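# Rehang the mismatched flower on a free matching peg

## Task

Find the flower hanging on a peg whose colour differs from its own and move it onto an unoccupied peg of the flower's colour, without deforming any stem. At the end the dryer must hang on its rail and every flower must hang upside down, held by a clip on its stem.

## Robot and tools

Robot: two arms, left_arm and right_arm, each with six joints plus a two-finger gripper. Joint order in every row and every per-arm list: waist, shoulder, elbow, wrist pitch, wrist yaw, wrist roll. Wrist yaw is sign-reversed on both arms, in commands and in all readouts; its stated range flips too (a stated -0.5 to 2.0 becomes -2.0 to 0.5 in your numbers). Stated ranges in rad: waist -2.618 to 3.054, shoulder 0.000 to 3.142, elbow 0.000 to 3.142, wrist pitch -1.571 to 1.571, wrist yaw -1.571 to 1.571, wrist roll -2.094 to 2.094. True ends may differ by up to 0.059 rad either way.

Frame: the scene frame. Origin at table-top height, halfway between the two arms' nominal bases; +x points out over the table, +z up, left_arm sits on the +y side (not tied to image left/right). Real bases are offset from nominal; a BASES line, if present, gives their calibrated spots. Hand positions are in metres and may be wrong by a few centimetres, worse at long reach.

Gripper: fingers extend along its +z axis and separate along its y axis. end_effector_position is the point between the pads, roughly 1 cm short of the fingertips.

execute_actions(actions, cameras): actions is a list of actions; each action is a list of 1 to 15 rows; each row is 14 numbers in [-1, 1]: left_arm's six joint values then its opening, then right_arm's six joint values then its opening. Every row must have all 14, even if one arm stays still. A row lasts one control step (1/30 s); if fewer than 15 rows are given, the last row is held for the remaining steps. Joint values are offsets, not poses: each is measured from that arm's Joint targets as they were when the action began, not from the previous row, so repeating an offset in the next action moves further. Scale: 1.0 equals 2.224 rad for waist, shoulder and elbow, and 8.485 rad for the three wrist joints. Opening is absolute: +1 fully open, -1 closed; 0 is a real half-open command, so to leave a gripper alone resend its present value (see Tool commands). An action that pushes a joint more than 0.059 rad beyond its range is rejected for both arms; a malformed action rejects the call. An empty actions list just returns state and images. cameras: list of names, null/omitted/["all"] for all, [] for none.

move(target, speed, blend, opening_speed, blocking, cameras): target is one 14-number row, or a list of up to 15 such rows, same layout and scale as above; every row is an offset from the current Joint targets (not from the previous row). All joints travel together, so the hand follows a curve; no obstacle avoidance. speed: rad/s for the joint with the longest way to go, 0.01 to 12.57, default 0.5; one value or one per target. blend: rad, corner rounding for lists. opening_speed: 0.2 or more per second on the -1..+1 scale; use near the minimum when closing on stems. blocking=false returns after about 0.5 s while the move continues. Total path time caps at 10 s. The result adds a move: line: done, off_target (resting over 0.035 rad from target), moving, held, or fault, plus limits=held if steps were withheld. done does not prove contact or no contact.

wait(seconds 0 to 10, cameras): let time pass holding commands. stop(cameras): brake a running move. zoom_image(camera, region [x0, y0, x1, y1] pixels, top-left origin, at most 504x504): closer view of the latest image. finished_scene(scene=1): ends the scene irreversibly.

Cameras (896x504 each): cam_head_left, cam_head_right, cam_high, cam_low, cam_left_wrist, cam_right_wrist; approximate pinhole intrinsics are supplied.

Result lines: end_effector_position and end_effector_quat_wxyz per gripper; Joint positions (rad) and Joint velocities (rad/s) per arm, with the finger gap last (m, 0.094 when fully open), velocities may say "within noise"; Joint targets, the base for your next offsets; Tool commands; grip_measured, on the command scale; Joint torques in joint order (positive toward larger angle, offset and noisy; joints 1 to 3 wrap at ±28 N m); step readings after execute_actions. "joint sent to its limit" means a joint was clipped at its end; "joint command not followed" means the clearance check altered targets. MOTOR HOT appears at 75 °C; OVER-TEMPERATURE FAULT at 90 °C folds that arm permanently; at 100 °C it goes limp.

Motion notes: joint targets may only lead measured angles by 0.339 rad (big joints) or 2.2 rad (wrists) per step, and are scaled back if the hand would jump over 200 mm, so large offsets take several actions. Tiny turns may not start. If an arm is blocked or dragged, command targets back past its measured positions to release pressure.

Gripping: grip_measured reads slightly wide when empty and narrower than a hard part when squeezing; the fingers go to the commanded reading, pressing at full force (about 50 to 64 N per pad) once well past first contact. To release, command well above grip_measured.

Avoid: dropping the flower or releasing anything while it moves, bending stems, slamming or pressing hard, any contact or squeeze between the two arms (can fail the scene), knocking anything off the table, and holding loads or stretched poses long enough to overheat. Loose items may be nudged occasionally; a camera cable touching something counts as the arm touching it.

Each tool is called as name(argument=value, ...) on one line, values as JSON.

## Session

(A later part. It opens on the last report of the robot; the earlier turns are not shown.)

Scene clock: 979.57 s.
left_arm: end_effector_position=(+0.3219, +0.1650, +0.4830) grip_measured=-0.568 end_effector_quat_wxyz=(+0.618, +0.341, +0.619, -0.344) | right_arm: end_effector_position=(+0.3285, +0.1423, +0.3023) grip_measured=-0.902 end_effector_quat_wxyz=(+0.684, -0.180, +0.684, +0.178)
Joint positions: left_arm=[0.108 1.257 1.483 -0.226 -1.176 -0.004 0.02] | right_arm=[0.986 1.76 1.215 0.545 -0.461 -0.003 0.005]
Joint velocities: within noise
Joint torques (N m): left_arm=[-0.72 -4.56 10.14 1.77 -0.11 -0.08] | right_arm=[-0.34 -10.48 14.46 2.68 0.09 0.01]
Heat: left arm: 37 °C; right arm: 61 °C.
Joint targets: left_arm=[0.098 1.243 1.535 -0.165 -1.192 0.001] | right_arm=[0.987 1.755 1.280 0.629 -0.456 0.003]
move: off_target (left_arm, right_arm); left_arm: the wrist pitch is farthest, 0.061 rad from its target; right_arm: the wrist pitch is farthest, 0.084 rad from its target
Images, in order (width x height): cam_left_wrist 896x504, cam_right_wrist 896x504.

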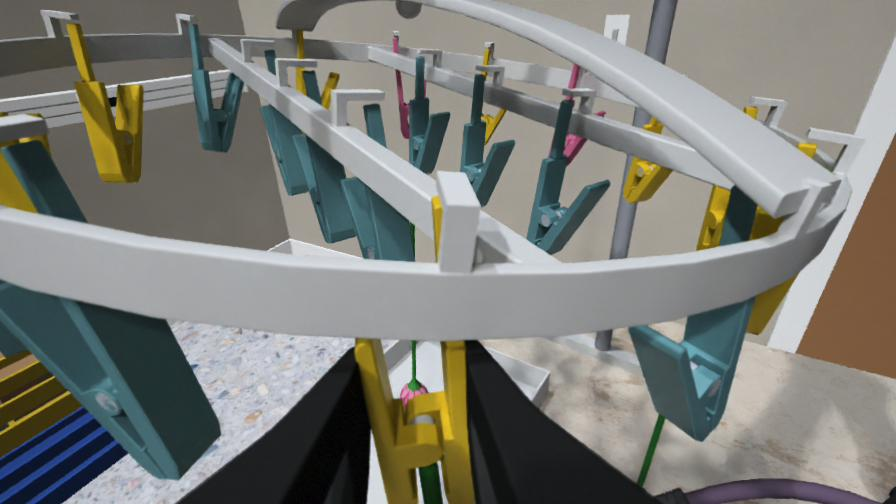

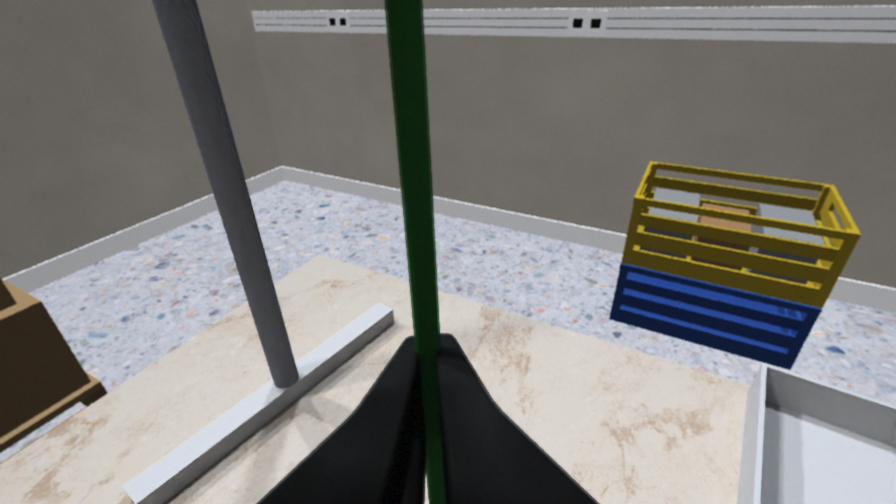

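move(target=[0, 0, 0, 0, 0, 0, -0.8, 0, 0, 0, 0, 0, 0, -0.98], speed=0.2, opening_speed=0.3, cameras=["cam_left_wrist", "cam_head_left"])

zoom_image(camera="cam_left_wrist", region=[300, 304, 540, 504])

Scene clock: 988.53 s.
left_arm: end_effector_position=(+0.3219, +0.1650, +0.4830) grip_measured=-0.569 end_effector_quat_wxyz=(+0.618, +0.341, +0.619, -0.344) | right_arm: end_effector_position=(+0.3285, +0.1423, +0.3023) grip_measured=-0.902 end_effector_quat_wxyz=(+0.684, -0.180, +0.684, +0.178)
Joint positions: left_arm=[0.108 1.257 1.483 -0.226 -1.176 -0.004 0.02] | right_arm=[0.986 1.76 1.215 0.545 -0.461 -0.003 0.005]
Joint velocities: within noise
Joint torques (N m): left_arm=[-0.61 -4.51 10.15 1.75 -0.15 -0.05] | right_arm=[-0.35 -10.47 14.46 2.68 0.09 0.01]
Heat: left arm: 37 °C; right arm: 62 °C.
Joint targets: left_arm=[0.098 1.243 1.535 -0.165 -1.192 0.001] | right_arm=[0.987 1.755 1.280 0.629 -0.456 0.003]
move: off_target (left_arm, right_arm); left_arm: the wrist pitch is farthest, 0.061 rad from its target; right_arm: the wrist pitch is farthest, 0.084 rad from its target
Images, in order (width x height): cam_head_left 896x504, cam_left_wrist 896x504.

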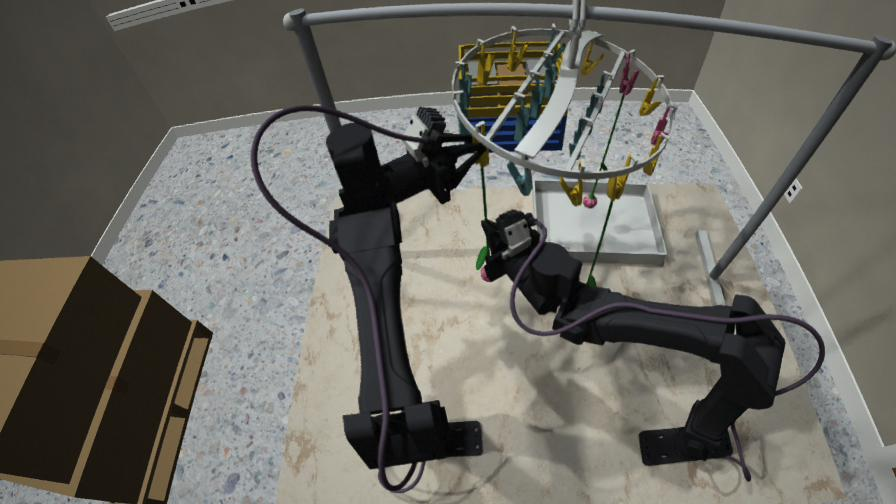

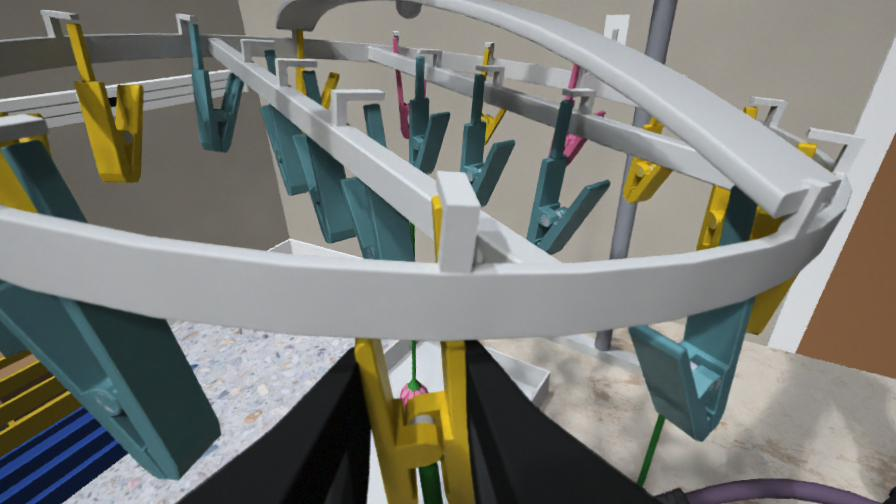

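Scaled by 2.100 from the camera's 896x504 image, which has a finer 1280x720 frame.

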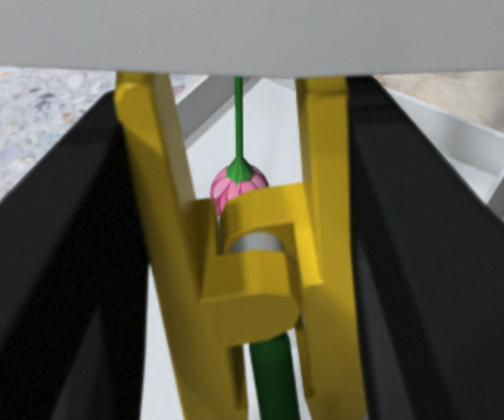

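move(target=[[0, 0, 0, 0, 0, 0, -0.8, 0, 0, -0.0247, 0, 0, 0, -0.98], [0, 0, 0, 0, 0, 0, -0.8, 0, 0.0083, -0.0472, 0.0069, 0, 0, -0.98]], speed=0.1, cameras=["cam_left_wrist", "cam_right_wrist", "cam_head_left"])

zoom_image(camera="cam_left_wrist", region=[300, 304, 540, 504])

Scene clock: 1018.57 s.
left_arm: end_effector_position=(+0.3219, +0.1650, +0.4830) grip_measured=-0.569 end_effector_quat_wxyz=(+0.618, +0.341, +0.619, -0.344) | right_arm: end_effector_position=(+0.3291, +0.1427, +0.2959) grip_measured=-0.902 end_effector_quat_wxyz=(+0.689, -0.176, +0.680, +0.181)
Joint positions: left_arm=[0.108 1.257 1.483 -0.226 -1.176 -0.004 0.02] | right_arm=[0.986 1.775 1.192 0.598 -0.463 -0.003 0.005]
Joint velocities: within noise
Joint torques (N m): left_arm=[-0.4 -4.51 10.1 1.76 -0.11 0.01] | right_arm=[-0.35 -10.4 6.72 2.69 0.1 0.01]
Heat: left arm: 37 °C; right arm: 61 °C.
Joint targets: left_arm=[0.098 1.243 1.535 -0.165 -1.192 0.001] | right_arm=[0.987 1.774 1.175 0.688 -0.456 0.003]
move: off_target (left_arm, right_arm); left_arm: the wrist pitch is farthest, 0.061 rad from its target; right_arm: the wrist pitch is farthest, 0.089 rad from its target
Images, in order (width x height): cam_head_left 896x504, cam_left_wrist 896x504, cam_right_wrist 896x504.

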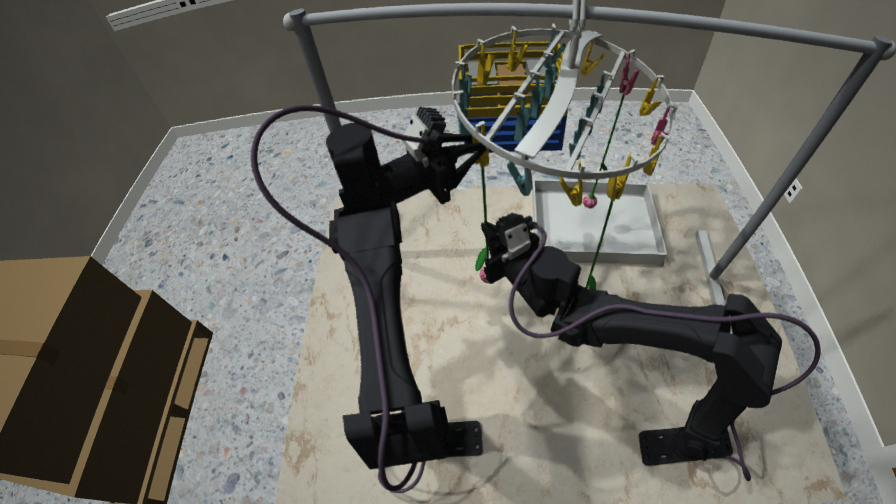

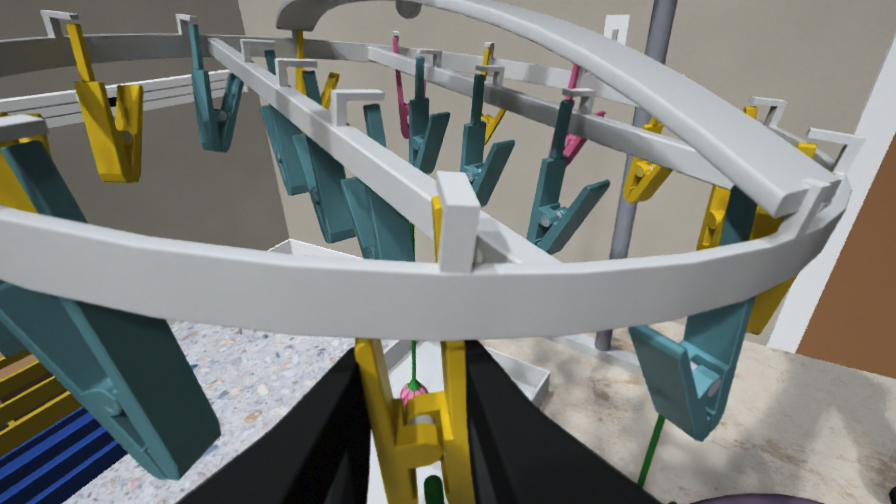

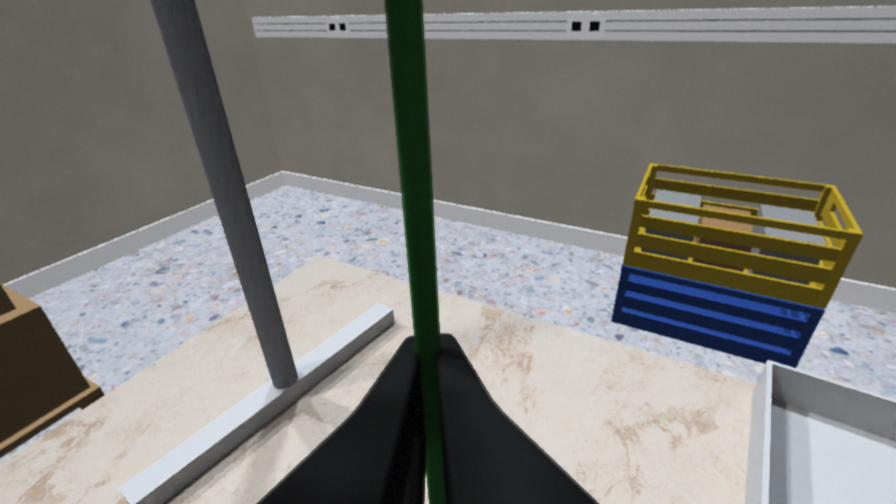

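Scaled by 2.100 from the camera's 896x504 image, which has a finer 1280x720 frame.

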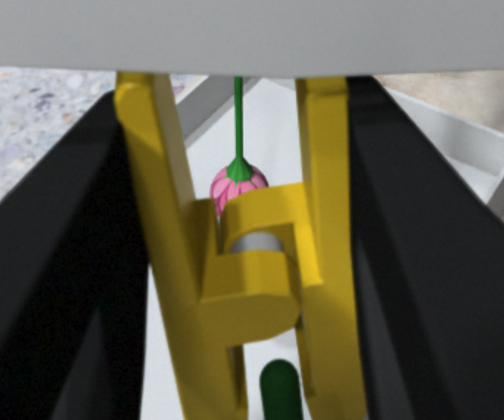

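execute_actions(actions=[], cameras=["cam_head_left", "cam_left_wrist", "cam_right_wrist"])

Scene clock: 1059.20 s.
left_arm: end_effector_position=(+0.3219, +0.1650, +0.4830) grip_measured=-0.569 end_effector_quat_wxyz=(+0.618, +0.341, +0.619, -0.344) | right_arm: end_effector_position=(+0.3294, +0.1423, +0.2962) grip_measured=-0.902 end_effector_quat_wxyz=(+0.689, -0.174, +0.680, +0.180)
Joint positions: left_arm=[0.108 1.257 1.483 -0.226 -1.176 -0.004 0.02] | right_arm=[0.986 1.775 1.192 0.6 -0.466 -0.003 0.005]
Joint velocities: within noise
Joint torques (N m): left_arm=[-0.65 -4.56 9.92 1.74 -0.12 0] | right_arm=[-0.35 -10.41 6.72 2.71 0.1 0.01]
Heat: left arm: 38 °C; right arm: 56 °C.
Joint targets: left_arm=[0.098 1.243 1.535 -0.165 -1.192 0.001] | right_arm=[0.987 1.774 1.175 0.688 -0.456 0.003]
Tool commands: left_gripper/opening=-0.8 right_gripper/opening=-0.98
Images, in order (width x height): cam_head_left 896x504, cam_left_wrist 896x504, cam_right_wrist 896x504.

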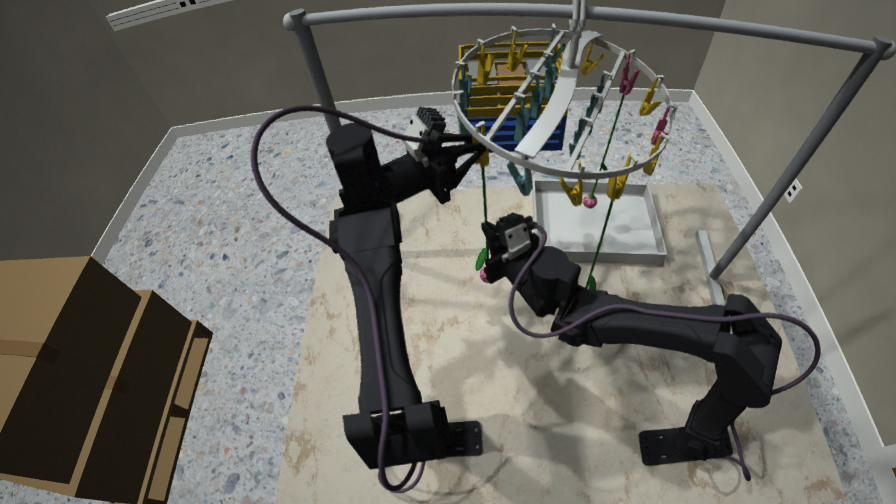

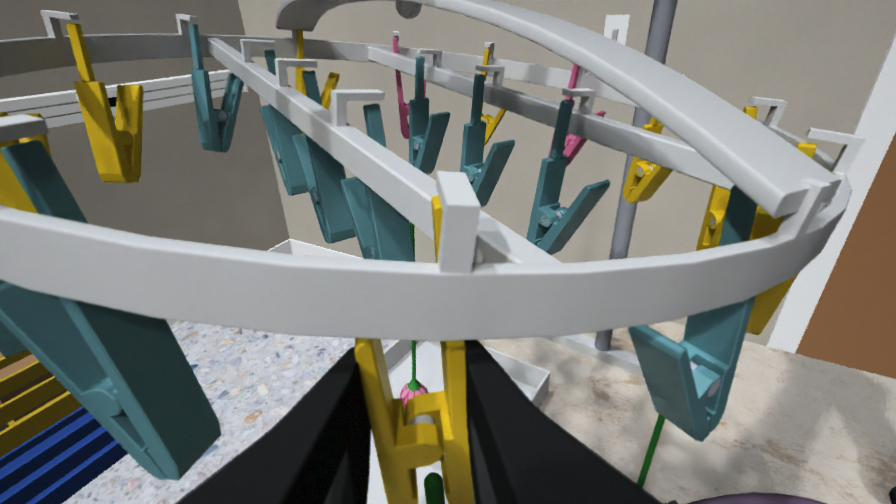

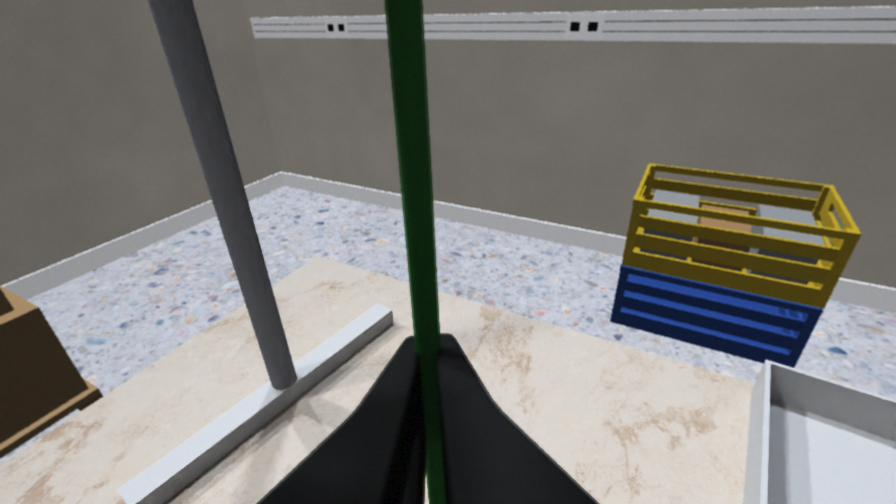

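move(target=[[0,0,0,0,0,0,-0.8, 0,0.0142,-0.0212,0.0093,0,0,-0.98],[0,0,0,0,0,0,-0.8, 0,0.0283,-0.0423,0.0185,0,0,-0.98]], speed=0.06, cameras=["cam_head_left", "cam_left_wrist", "cam_right_wrist", "cam_low"])

Scene clock: 1066.33 s.
left_arm: end_effector_position=(+0.3219, +0.1650, +0.4830) grip_measured=-0.569 end_effector_quat_wxyz=(+0.618, +0.341, +0.619, -0.344) | right_arm: end_effector_position=(+0.3298, +0.1408, +0.2564) grip_measured=-0.902 end_effector_quat_wxyz=(+0.690, -0.172, +0.680, +0.178)
Joint positions: left_arm=[0.108 1.257 1.483 -0.226 -1.176 -0.004 0.02] | right_arm=[0.986 1.837 1.097 0.756 -0.474 -0.003 0.005]
Joint velocities: within noise
Joint torques (N m): left_arm=[-0.47 -4.44 10.06 1.76 -0.11 0.01] | right_arm=[-0.36 -10.43 6.32 2.69 0.09 0.01]
Heat: left arm: 38 °C; right arm: 56 °C.
Joint targets: left_arm=[0.098 1.243 1.535 -0.165 -1.192 0.001] | right_arm=[0.987 1.837 1.080 0.845 -0.456 0.003]
move: off_target (left_arm, right_arm); left_arm: the wrist pitch is farthest, 0.061 rad from its target; right_arm: the wrist pitch is farthest, 0.089 rad from its target
Images, in order (width x height): cam_head_left 896x504, cam_low 896x504, cam_left_wrist 896x504, cam_right_wrist 896x504.

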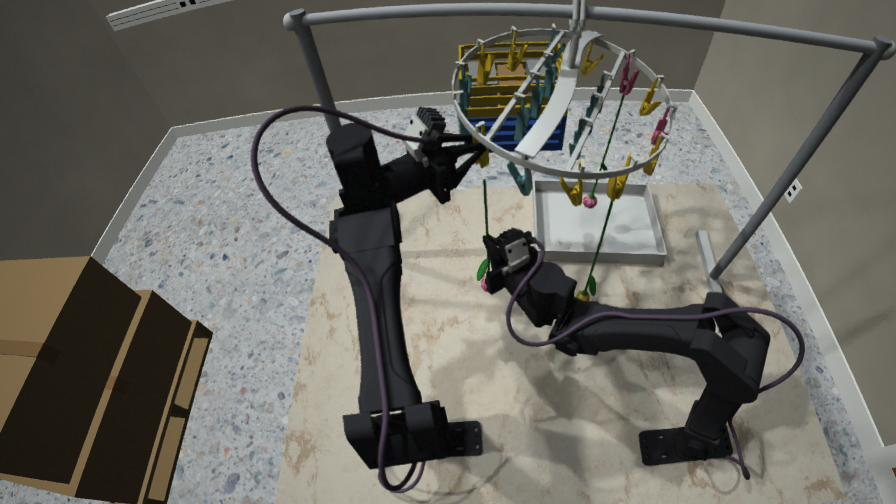

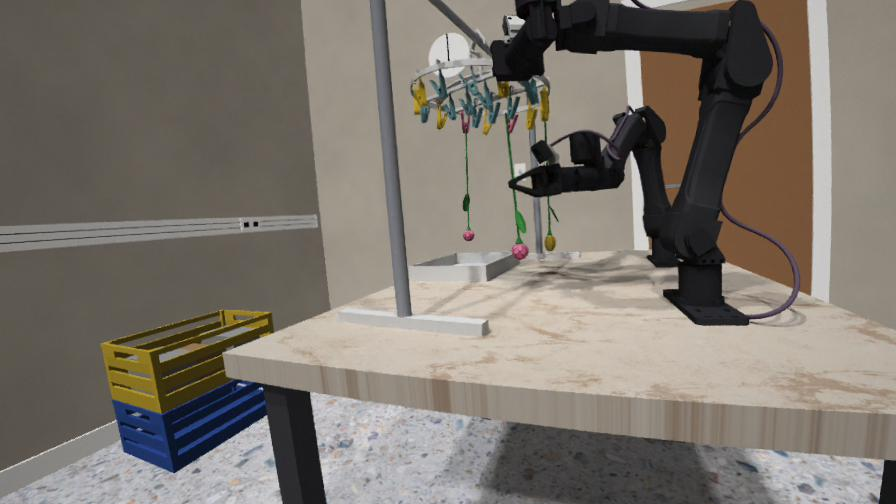

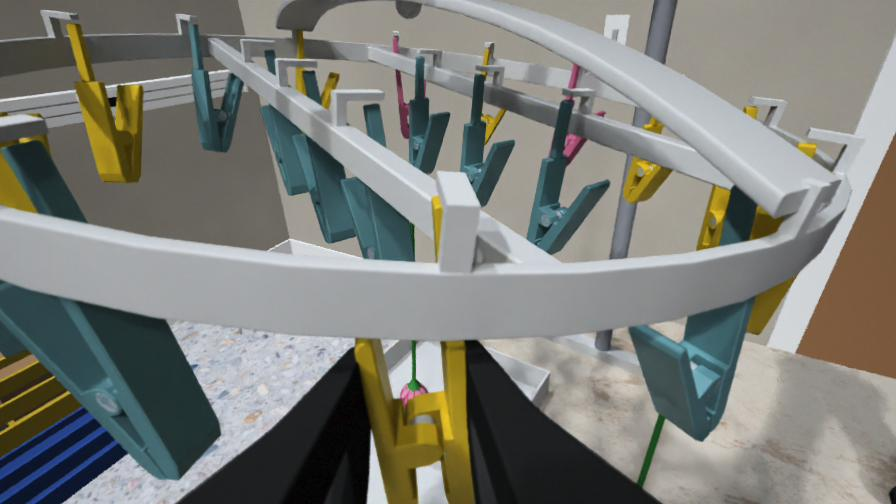

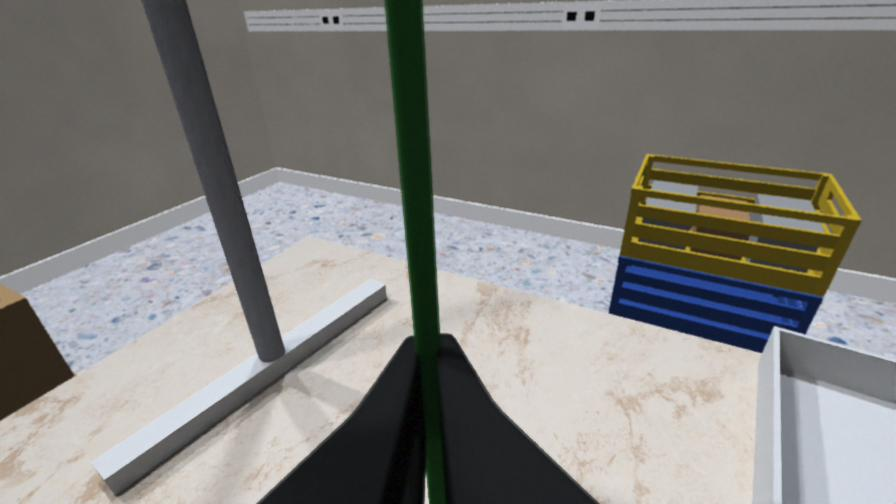

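zoom_image(camera="cam_head_left", region=[440, 140, 720, 360])

zoom_image(camera="cam_low", region=[390, 60, 610, 290])

Scaled by 1.800 from the camera's 896x504 image, which has a finer 1280x720 frame.

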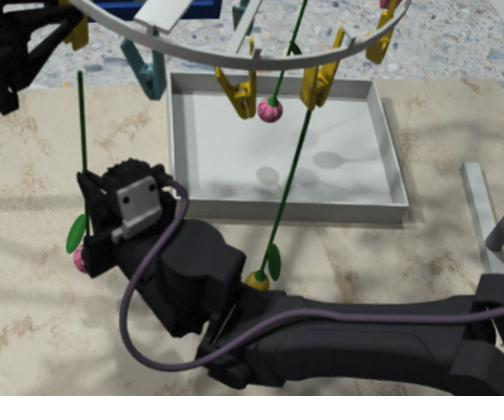

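Scaled by 2.191 from the camera's 896x504 image, which has a finer 1280x720 frame.

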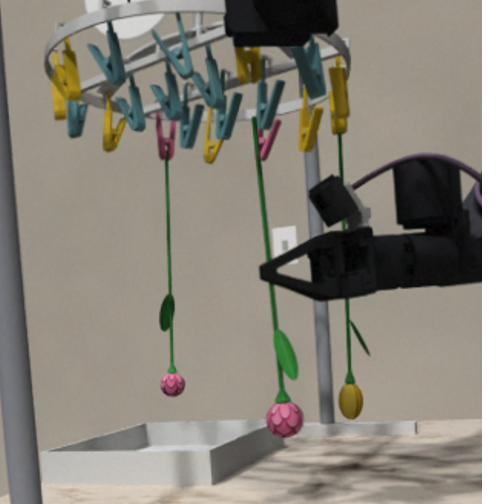

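zoom_image(camera="cam_low", region=[490, 100, 600, 270])

zoom_image(camera="cam_high", region=[300, 100, 700, 450])

Scaled by 2.965 from the camera's 896x504 image, which has a finer 1280x720 frame.

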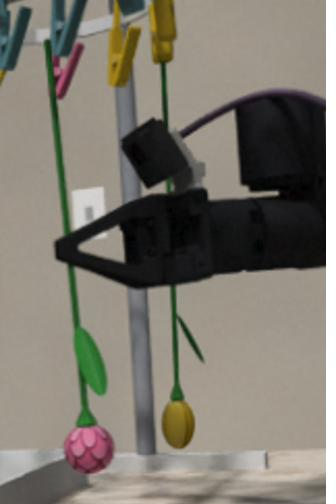

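This scene's latest camera images include none from cam_high. They are from: cam_head_left, cam_low, cam_left_wrist, cam_right_wrist. cam_high's image comes with the result of a call that names it in "cameras".

move(target=[[0,0,0,0,0,0,0.1, 0,0,0,0,0,0,-0.98],[0.0755,-0.0189,-0.027,0,-0.0198,0,0.1, 0,0,0,0,0,0,-0.98]], speed=0.1, opening_speed=0.35, cameras=["cam_head_left", "cam_left_wrist"])

Scene clock: 1399.17 s.
left_arm: end_effector_position=(+0.3008, +0.1964, +0.4908) grip_measured=+0.098 end_effector_quat_wxyz=(+0.624, +0.353, +0.610, -0.338) | right_arm: end_effector_position=(+0.3298, +0.1408, +0.2564) grip_measured=-0.902 end_effector_quat_wxyz=(+0.690, -0.172, +0.680, +0.178)
Joint positions: left_arm=[0.266 1.226 1.483 -0.224 -1.343 -0.004 0.052] | right_arm=[0.986 1.837 1.097 0.756 -0.474 -0.003 0.005]
Joint velocities: within noise
Joint torques (N m): left_arm=[0.55 -5.16 4.63 1.62 -0.1 -0.05] | right_arm=[-0.36 -10.43 6.31 2.7 0.1 0.01]
Heat: left arm: 39 °C; right arm: 59 °C.
Joint targets: left_arm=[0.266 1.201 1.475 -0.165 -1.360 0.001] | right_arm=[0.987 1.837 1.080 0.845 -0.456 0.003]
move: off_target (left_arm, right_arm); left_arm: the wrist pitch is farthest, 0.059 rad from its target; right_arm: the wrist pitch is farthest, 0.089 rad from its target
Images, in order (width x height): cam_head_left 896x504, cam_left_wrist 896x504.

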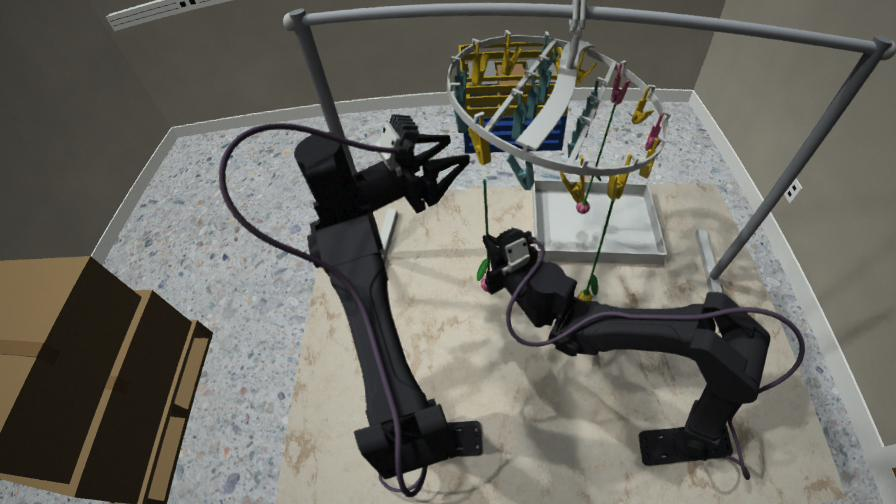

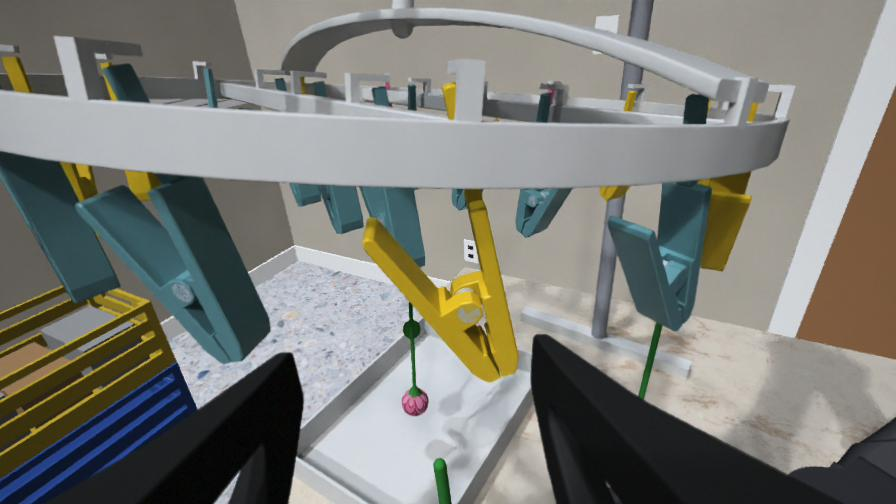

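move(target=[[0.0243,-0.0859,-0.3062,0.0548,0.0064,0,0.1, 0,0,0,0,0,0,-0.98],[0.0409,-0.0454,-0.531,0.1242,0.0055,0,0.1, 0,0,0,0,0,0,-0.98]], speed=0.5, blend=0.1, cameras=["cam_head_left", "cam_left_wrist", "cam_low", "cam_right_wrist"])

Scene clock: 1411.83 s.
left_arm: end_effector_position=(+0.2752, +0.2084, +0.2236) grip_measured=+0.098 end_effector_quat_wxyz=(+0.639, +0.319, +0.629, -0.308) | right_arm: end_effector_position=(+0.3298, +0.1408, +0.2564) grip_measured=-0.902 end_effector_quat_wxyz=(+0.690, -0.172, +0.680, +0.178)
Joint positions: left_arm=[0.344 1.107 0.306 0.826 -1.32 -0.005 0.052] | right_arm=[0.986 1.837 1.097 0.756 -0.474 -0.003 0.005]
Joint velocities: within noise
Joint torques (N m): left_arm=[0.47 -2.19 4.11 1.66 0.02 0.06] | right_arm=[-0.35 -10.44 6.31 2.7 0.09 0.01]
Heat: left arm: 39 °C; right arm: 59 °C.
Joint targets: left_arm=[0.357 1.100 0.294 0.889 -1.313 0.001] | right_arm=[0.987 1.837 1.080 0.845 -0.456 0.003]
move: off_target (left_arm, right_arm); left_arm: the wrist pitch is farthest, 0.062 rad from its target; right_arm: the wrist pitch is farthest, 0.089 rad from its target
Images, in order (width x height): cam_head_left 896x504, cam_low 896x504, cam_left_wrist 896x504, cam_right_wrist 896x504.

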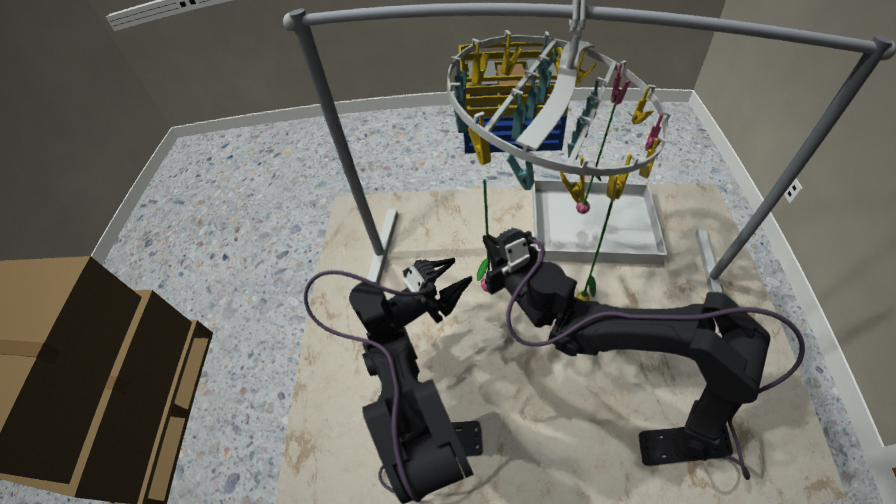

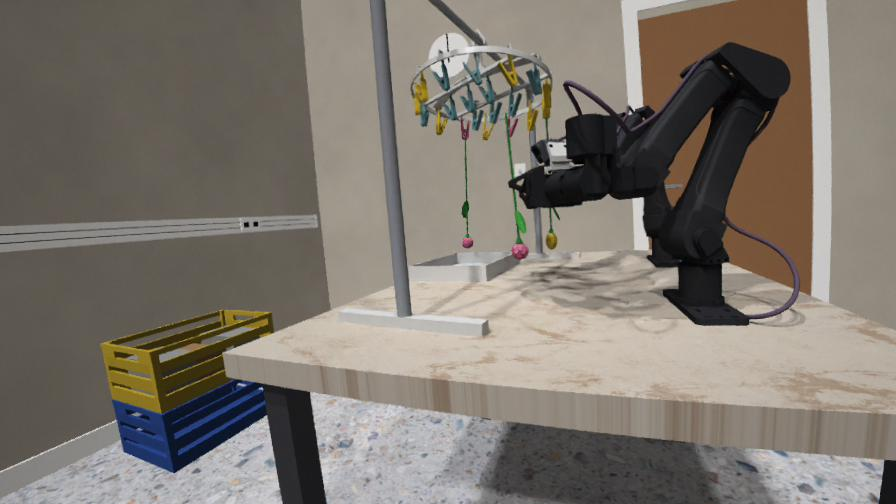

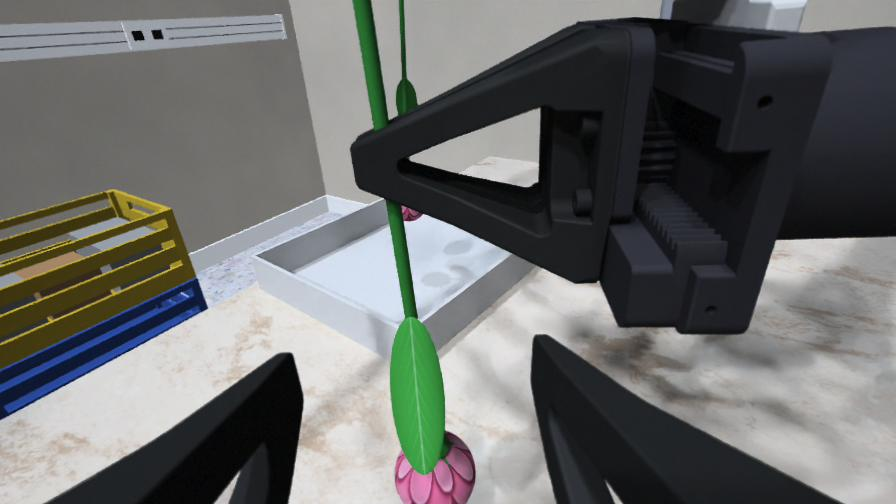

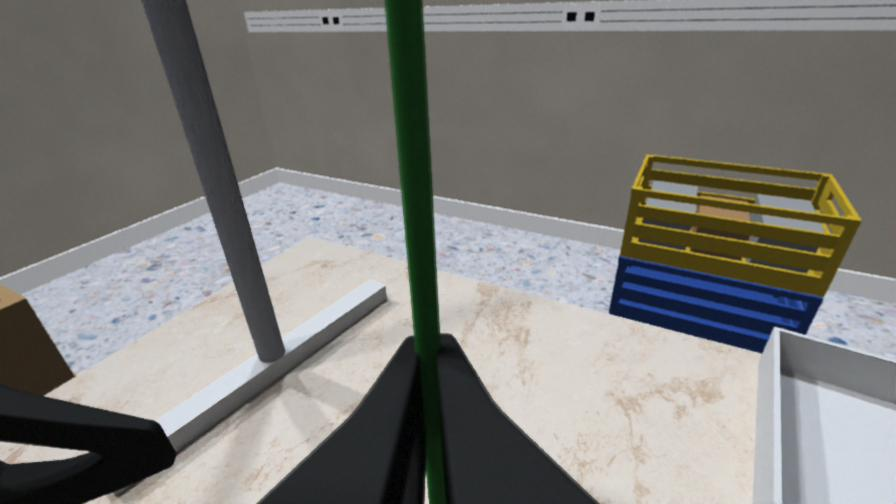

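zoom_image(camera="cam_left_wrist", region=[300, 100, 520, 350])

Scaled by 2.016 from the camera's 896x504 image, which has a finer 1280x720 frame.

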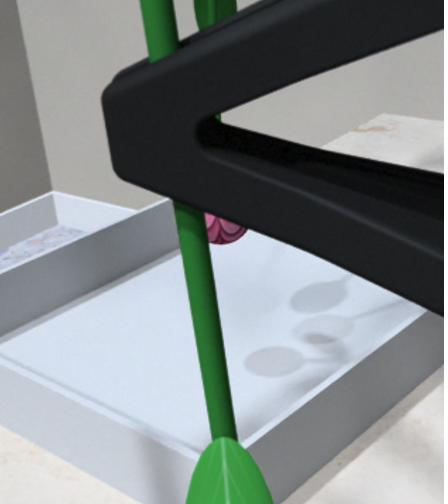

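move(target=[-0.0679,0.0603,0.0409,0.0094,0.0157,0.0141,0.1, 0,0,0,0,0,0,-0.98], speed=0.15, cameras=["cam_head_left", "cam_left_wrist", "cam_right_wrist"])

Scene clock: 1468.13 s.
left_arm: end_effector_position=(+0.2982, +0.1871, +0.2135) grip_measured=+0.098 end_effector_quat_wxyz=(+0.648, +0.350, +0.614, -0.285) | right_arm: end_effector_position=(+0.3298, +0.1408, +0.2564) grip_measured=-0.902 end_effector_quat_wxyz=(+0.690, -0.172, +0.680, +0.178)
Joint positions: left_arm=[0.206 1.237 0.335 0.905 -1.196 0.101 0.052] | right_arm=[0.986 1.837 1.097 0.756 -0.474 -0.003 0.005]
Joint velocities: within noise
Joint torques (N m): left_arm=[-0.29 -2.89 9.24 1.76 0.1 0.14] | right_arm=[-0.35 -10.43 6.31 2.7 0.09 0.01]
Heat: left arm: 38 °C; right arm: 59 °C.
Joint targets: left_arm=[0.206 1.234 0.385 0.968 -1.180 0.120] | right_arm=[0.987 1.837 1.080 0.845 -0.456 0.003]
move: off_target (left_arm, right_arm); left_arm: the wrist pitch is farthest, 0.064 rad from its target; right_arm: the wrist pitch is farthest, 0.089 rad from its target
Images, in order (width x height): cam_head_left 896x504, cam_left_wrist 896x504, cam_right_wrist 896x504.

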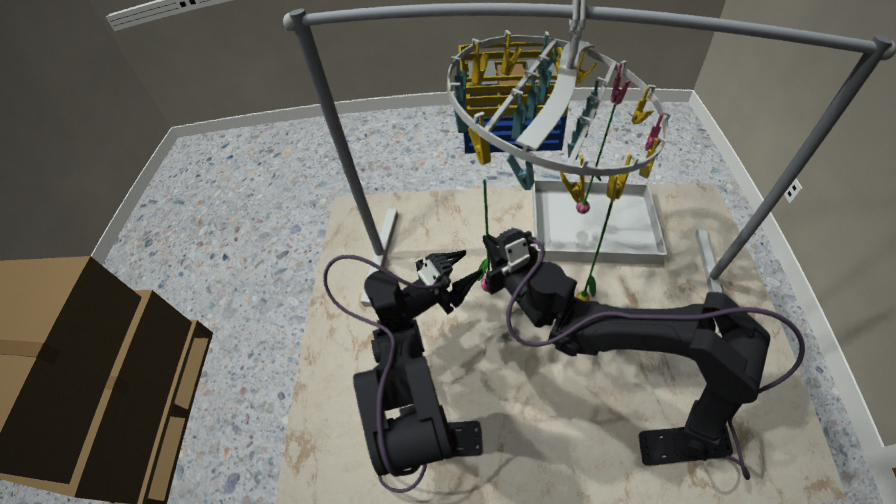

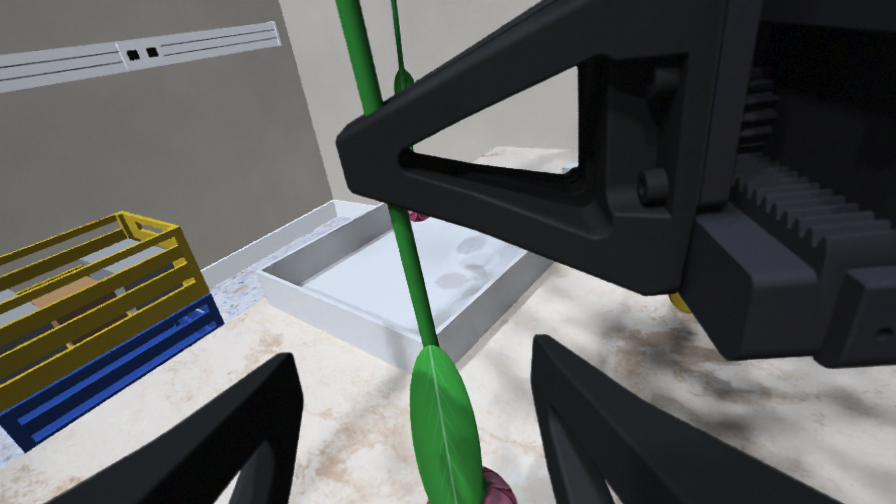

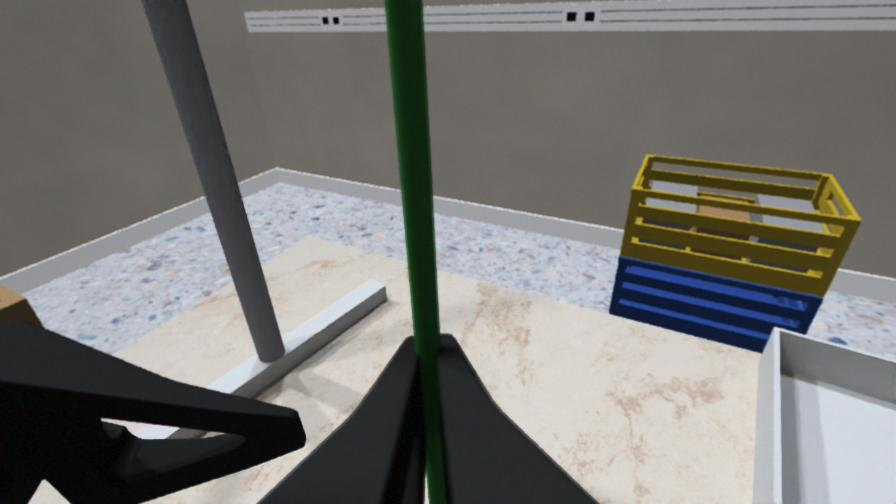

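move(target=[-0.0368,0.022,0.0153,0.0016,0.0096,-0.0271,0.0, 0,0,0,0,0,0,-0.98], speed=0.15, opening_speed=0.5, cameras=["cam_left_wrist"])

Scene clock: 1500.70 s.
left_arm: end_effector_position=(+0.3120, +0.1738, +0.2135) grip_measured=+0.002 end_effector_quat_wxyz=(+0.612, +0.280, +0.650, -0.353) | right_arm: end_effector_position=(+0.3298, +0.1408, +0.2564) grip_measured=-0.902 end_effector_quat_wxyz=(+0.690, -0.172, +0.680, +0.178)
Joint positions: left_arm=[0.128 1.286 0.369 0.914 -1.114 -0.113 0.047] | right_arm=[0.986 1.837 1.097 0.756 -0.474 -0.003 0.005]
Joint velocities: within noise
Joint torques (N m): left_arm=[-0.57 -3.08 9.29 1.83 0.08 -0.03] | right_arm=[-0.35 -10.43 6.31 2.7 0.09 0.01]
Heat: left arm: 41 °C; right arm: 59 °C.
Joint targets: left_arm=[0.124 1.283 0.419 0.982 -1.098 -0.110] | right_arm=[0.987 1.837 1.080 0.845 -0.456 0.003]
move: off_target (left_arm, right_arm); left_arm: the wrist pitch is farthest, 0.068 rad from its target; right_arm: the wrist pitch is farthest, 0.089 rad from its target
Images, in order (width x height): cam_left_wrist 896x504.

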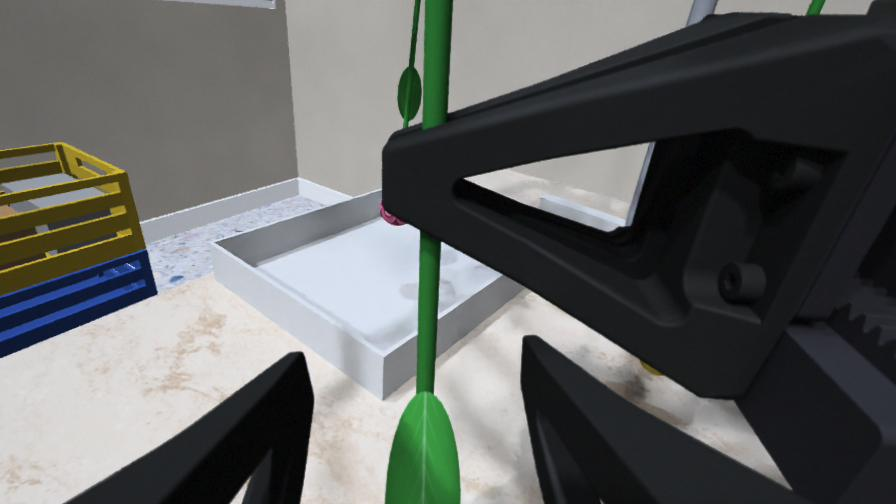

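move(target=[-0.0387,0.0166,0.0117,0.0016,0.0101,0.0065,0.0, 0,0,0,0,0,0,-0.98], speed=0.1, cameras=["cam_left_wrist","cam_head_left","cam_right_wrist"])

Scene clock: 1516.50 s.
left_arm: end_effector_position=(+0.3224, +0.1578, +0.2134) grip_measured=+0.002 end_effector_quat_wxyz=(+0.619, +0.291, +0.645, -0.341) | right_arm: end_effector_position=(+0.3304, +0.1402, +0.2572) grip_measured=-0.902 end_effector_quat_wxyz=(+0.691, -0.171, +0.680, +0.178)
Joint positions: left_arm=[0.047 1.323 0.394 0.925 -1.03 -0.076 0.047] | right_arm=[0.985 1.837 1.097 0.759 -0.474 -0.003 0.005]
Joint velocities: within noise
Joint torques (N m): left_arm=[-0.66 -3.63 9.42 1.91 0.09 0.17] | right_arm=[-0.35 -10.44 6.31 2.68 0.09 0.01]
Heat: left arm: 42 °C; right arm: 59 °C.
Joint targets: left_arm=[0.038 1.320 0.445 0.995 -1.013 -0.055] | right_arm=[0.987 1.837 1.080 0.845 -0.456 0.003]
move: off_target (left_arm, right_arm); left_arm: the wrist pitch is farthest, 0.071 rad from its target; right_arm: the wrist pitch is farthest, 0.086 rad from its target
Images, in order (width x height): cam_head_left 896x504, cam_left_wrist 896x504, cam_right_wrist 896x504.

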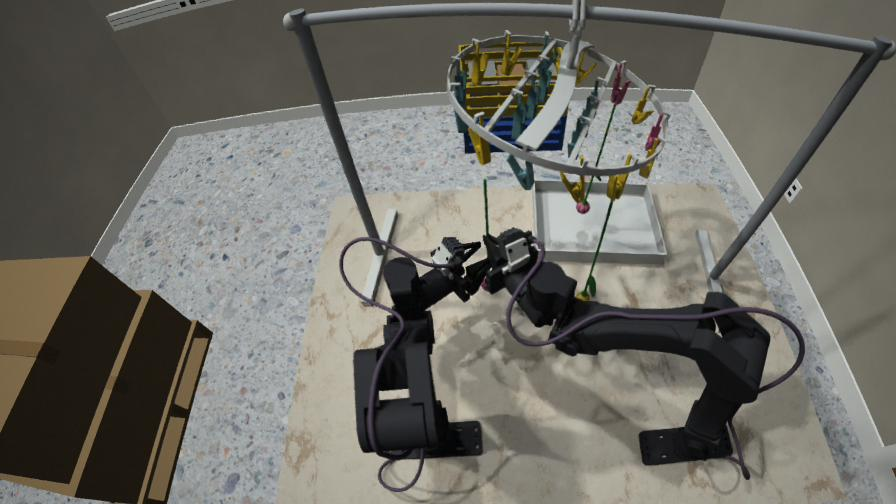

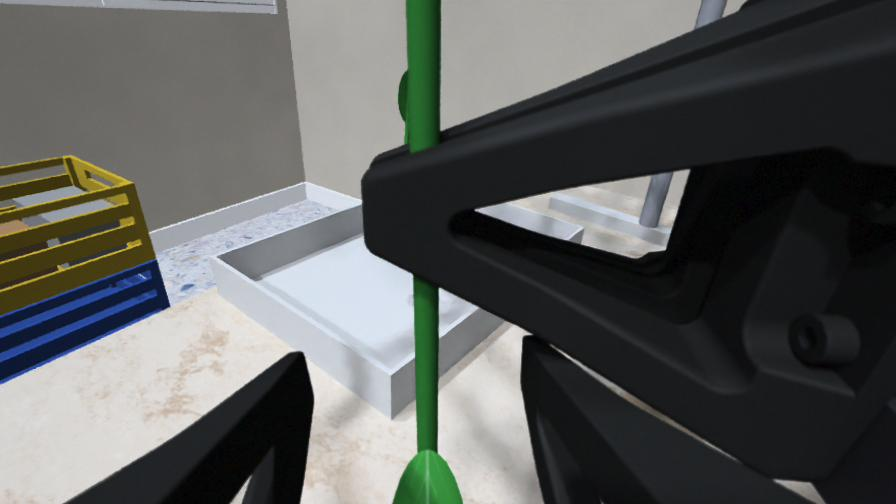

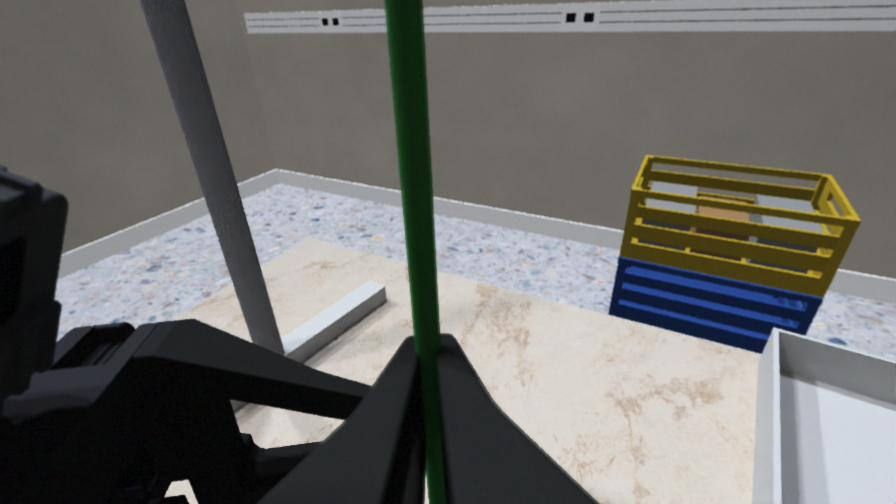

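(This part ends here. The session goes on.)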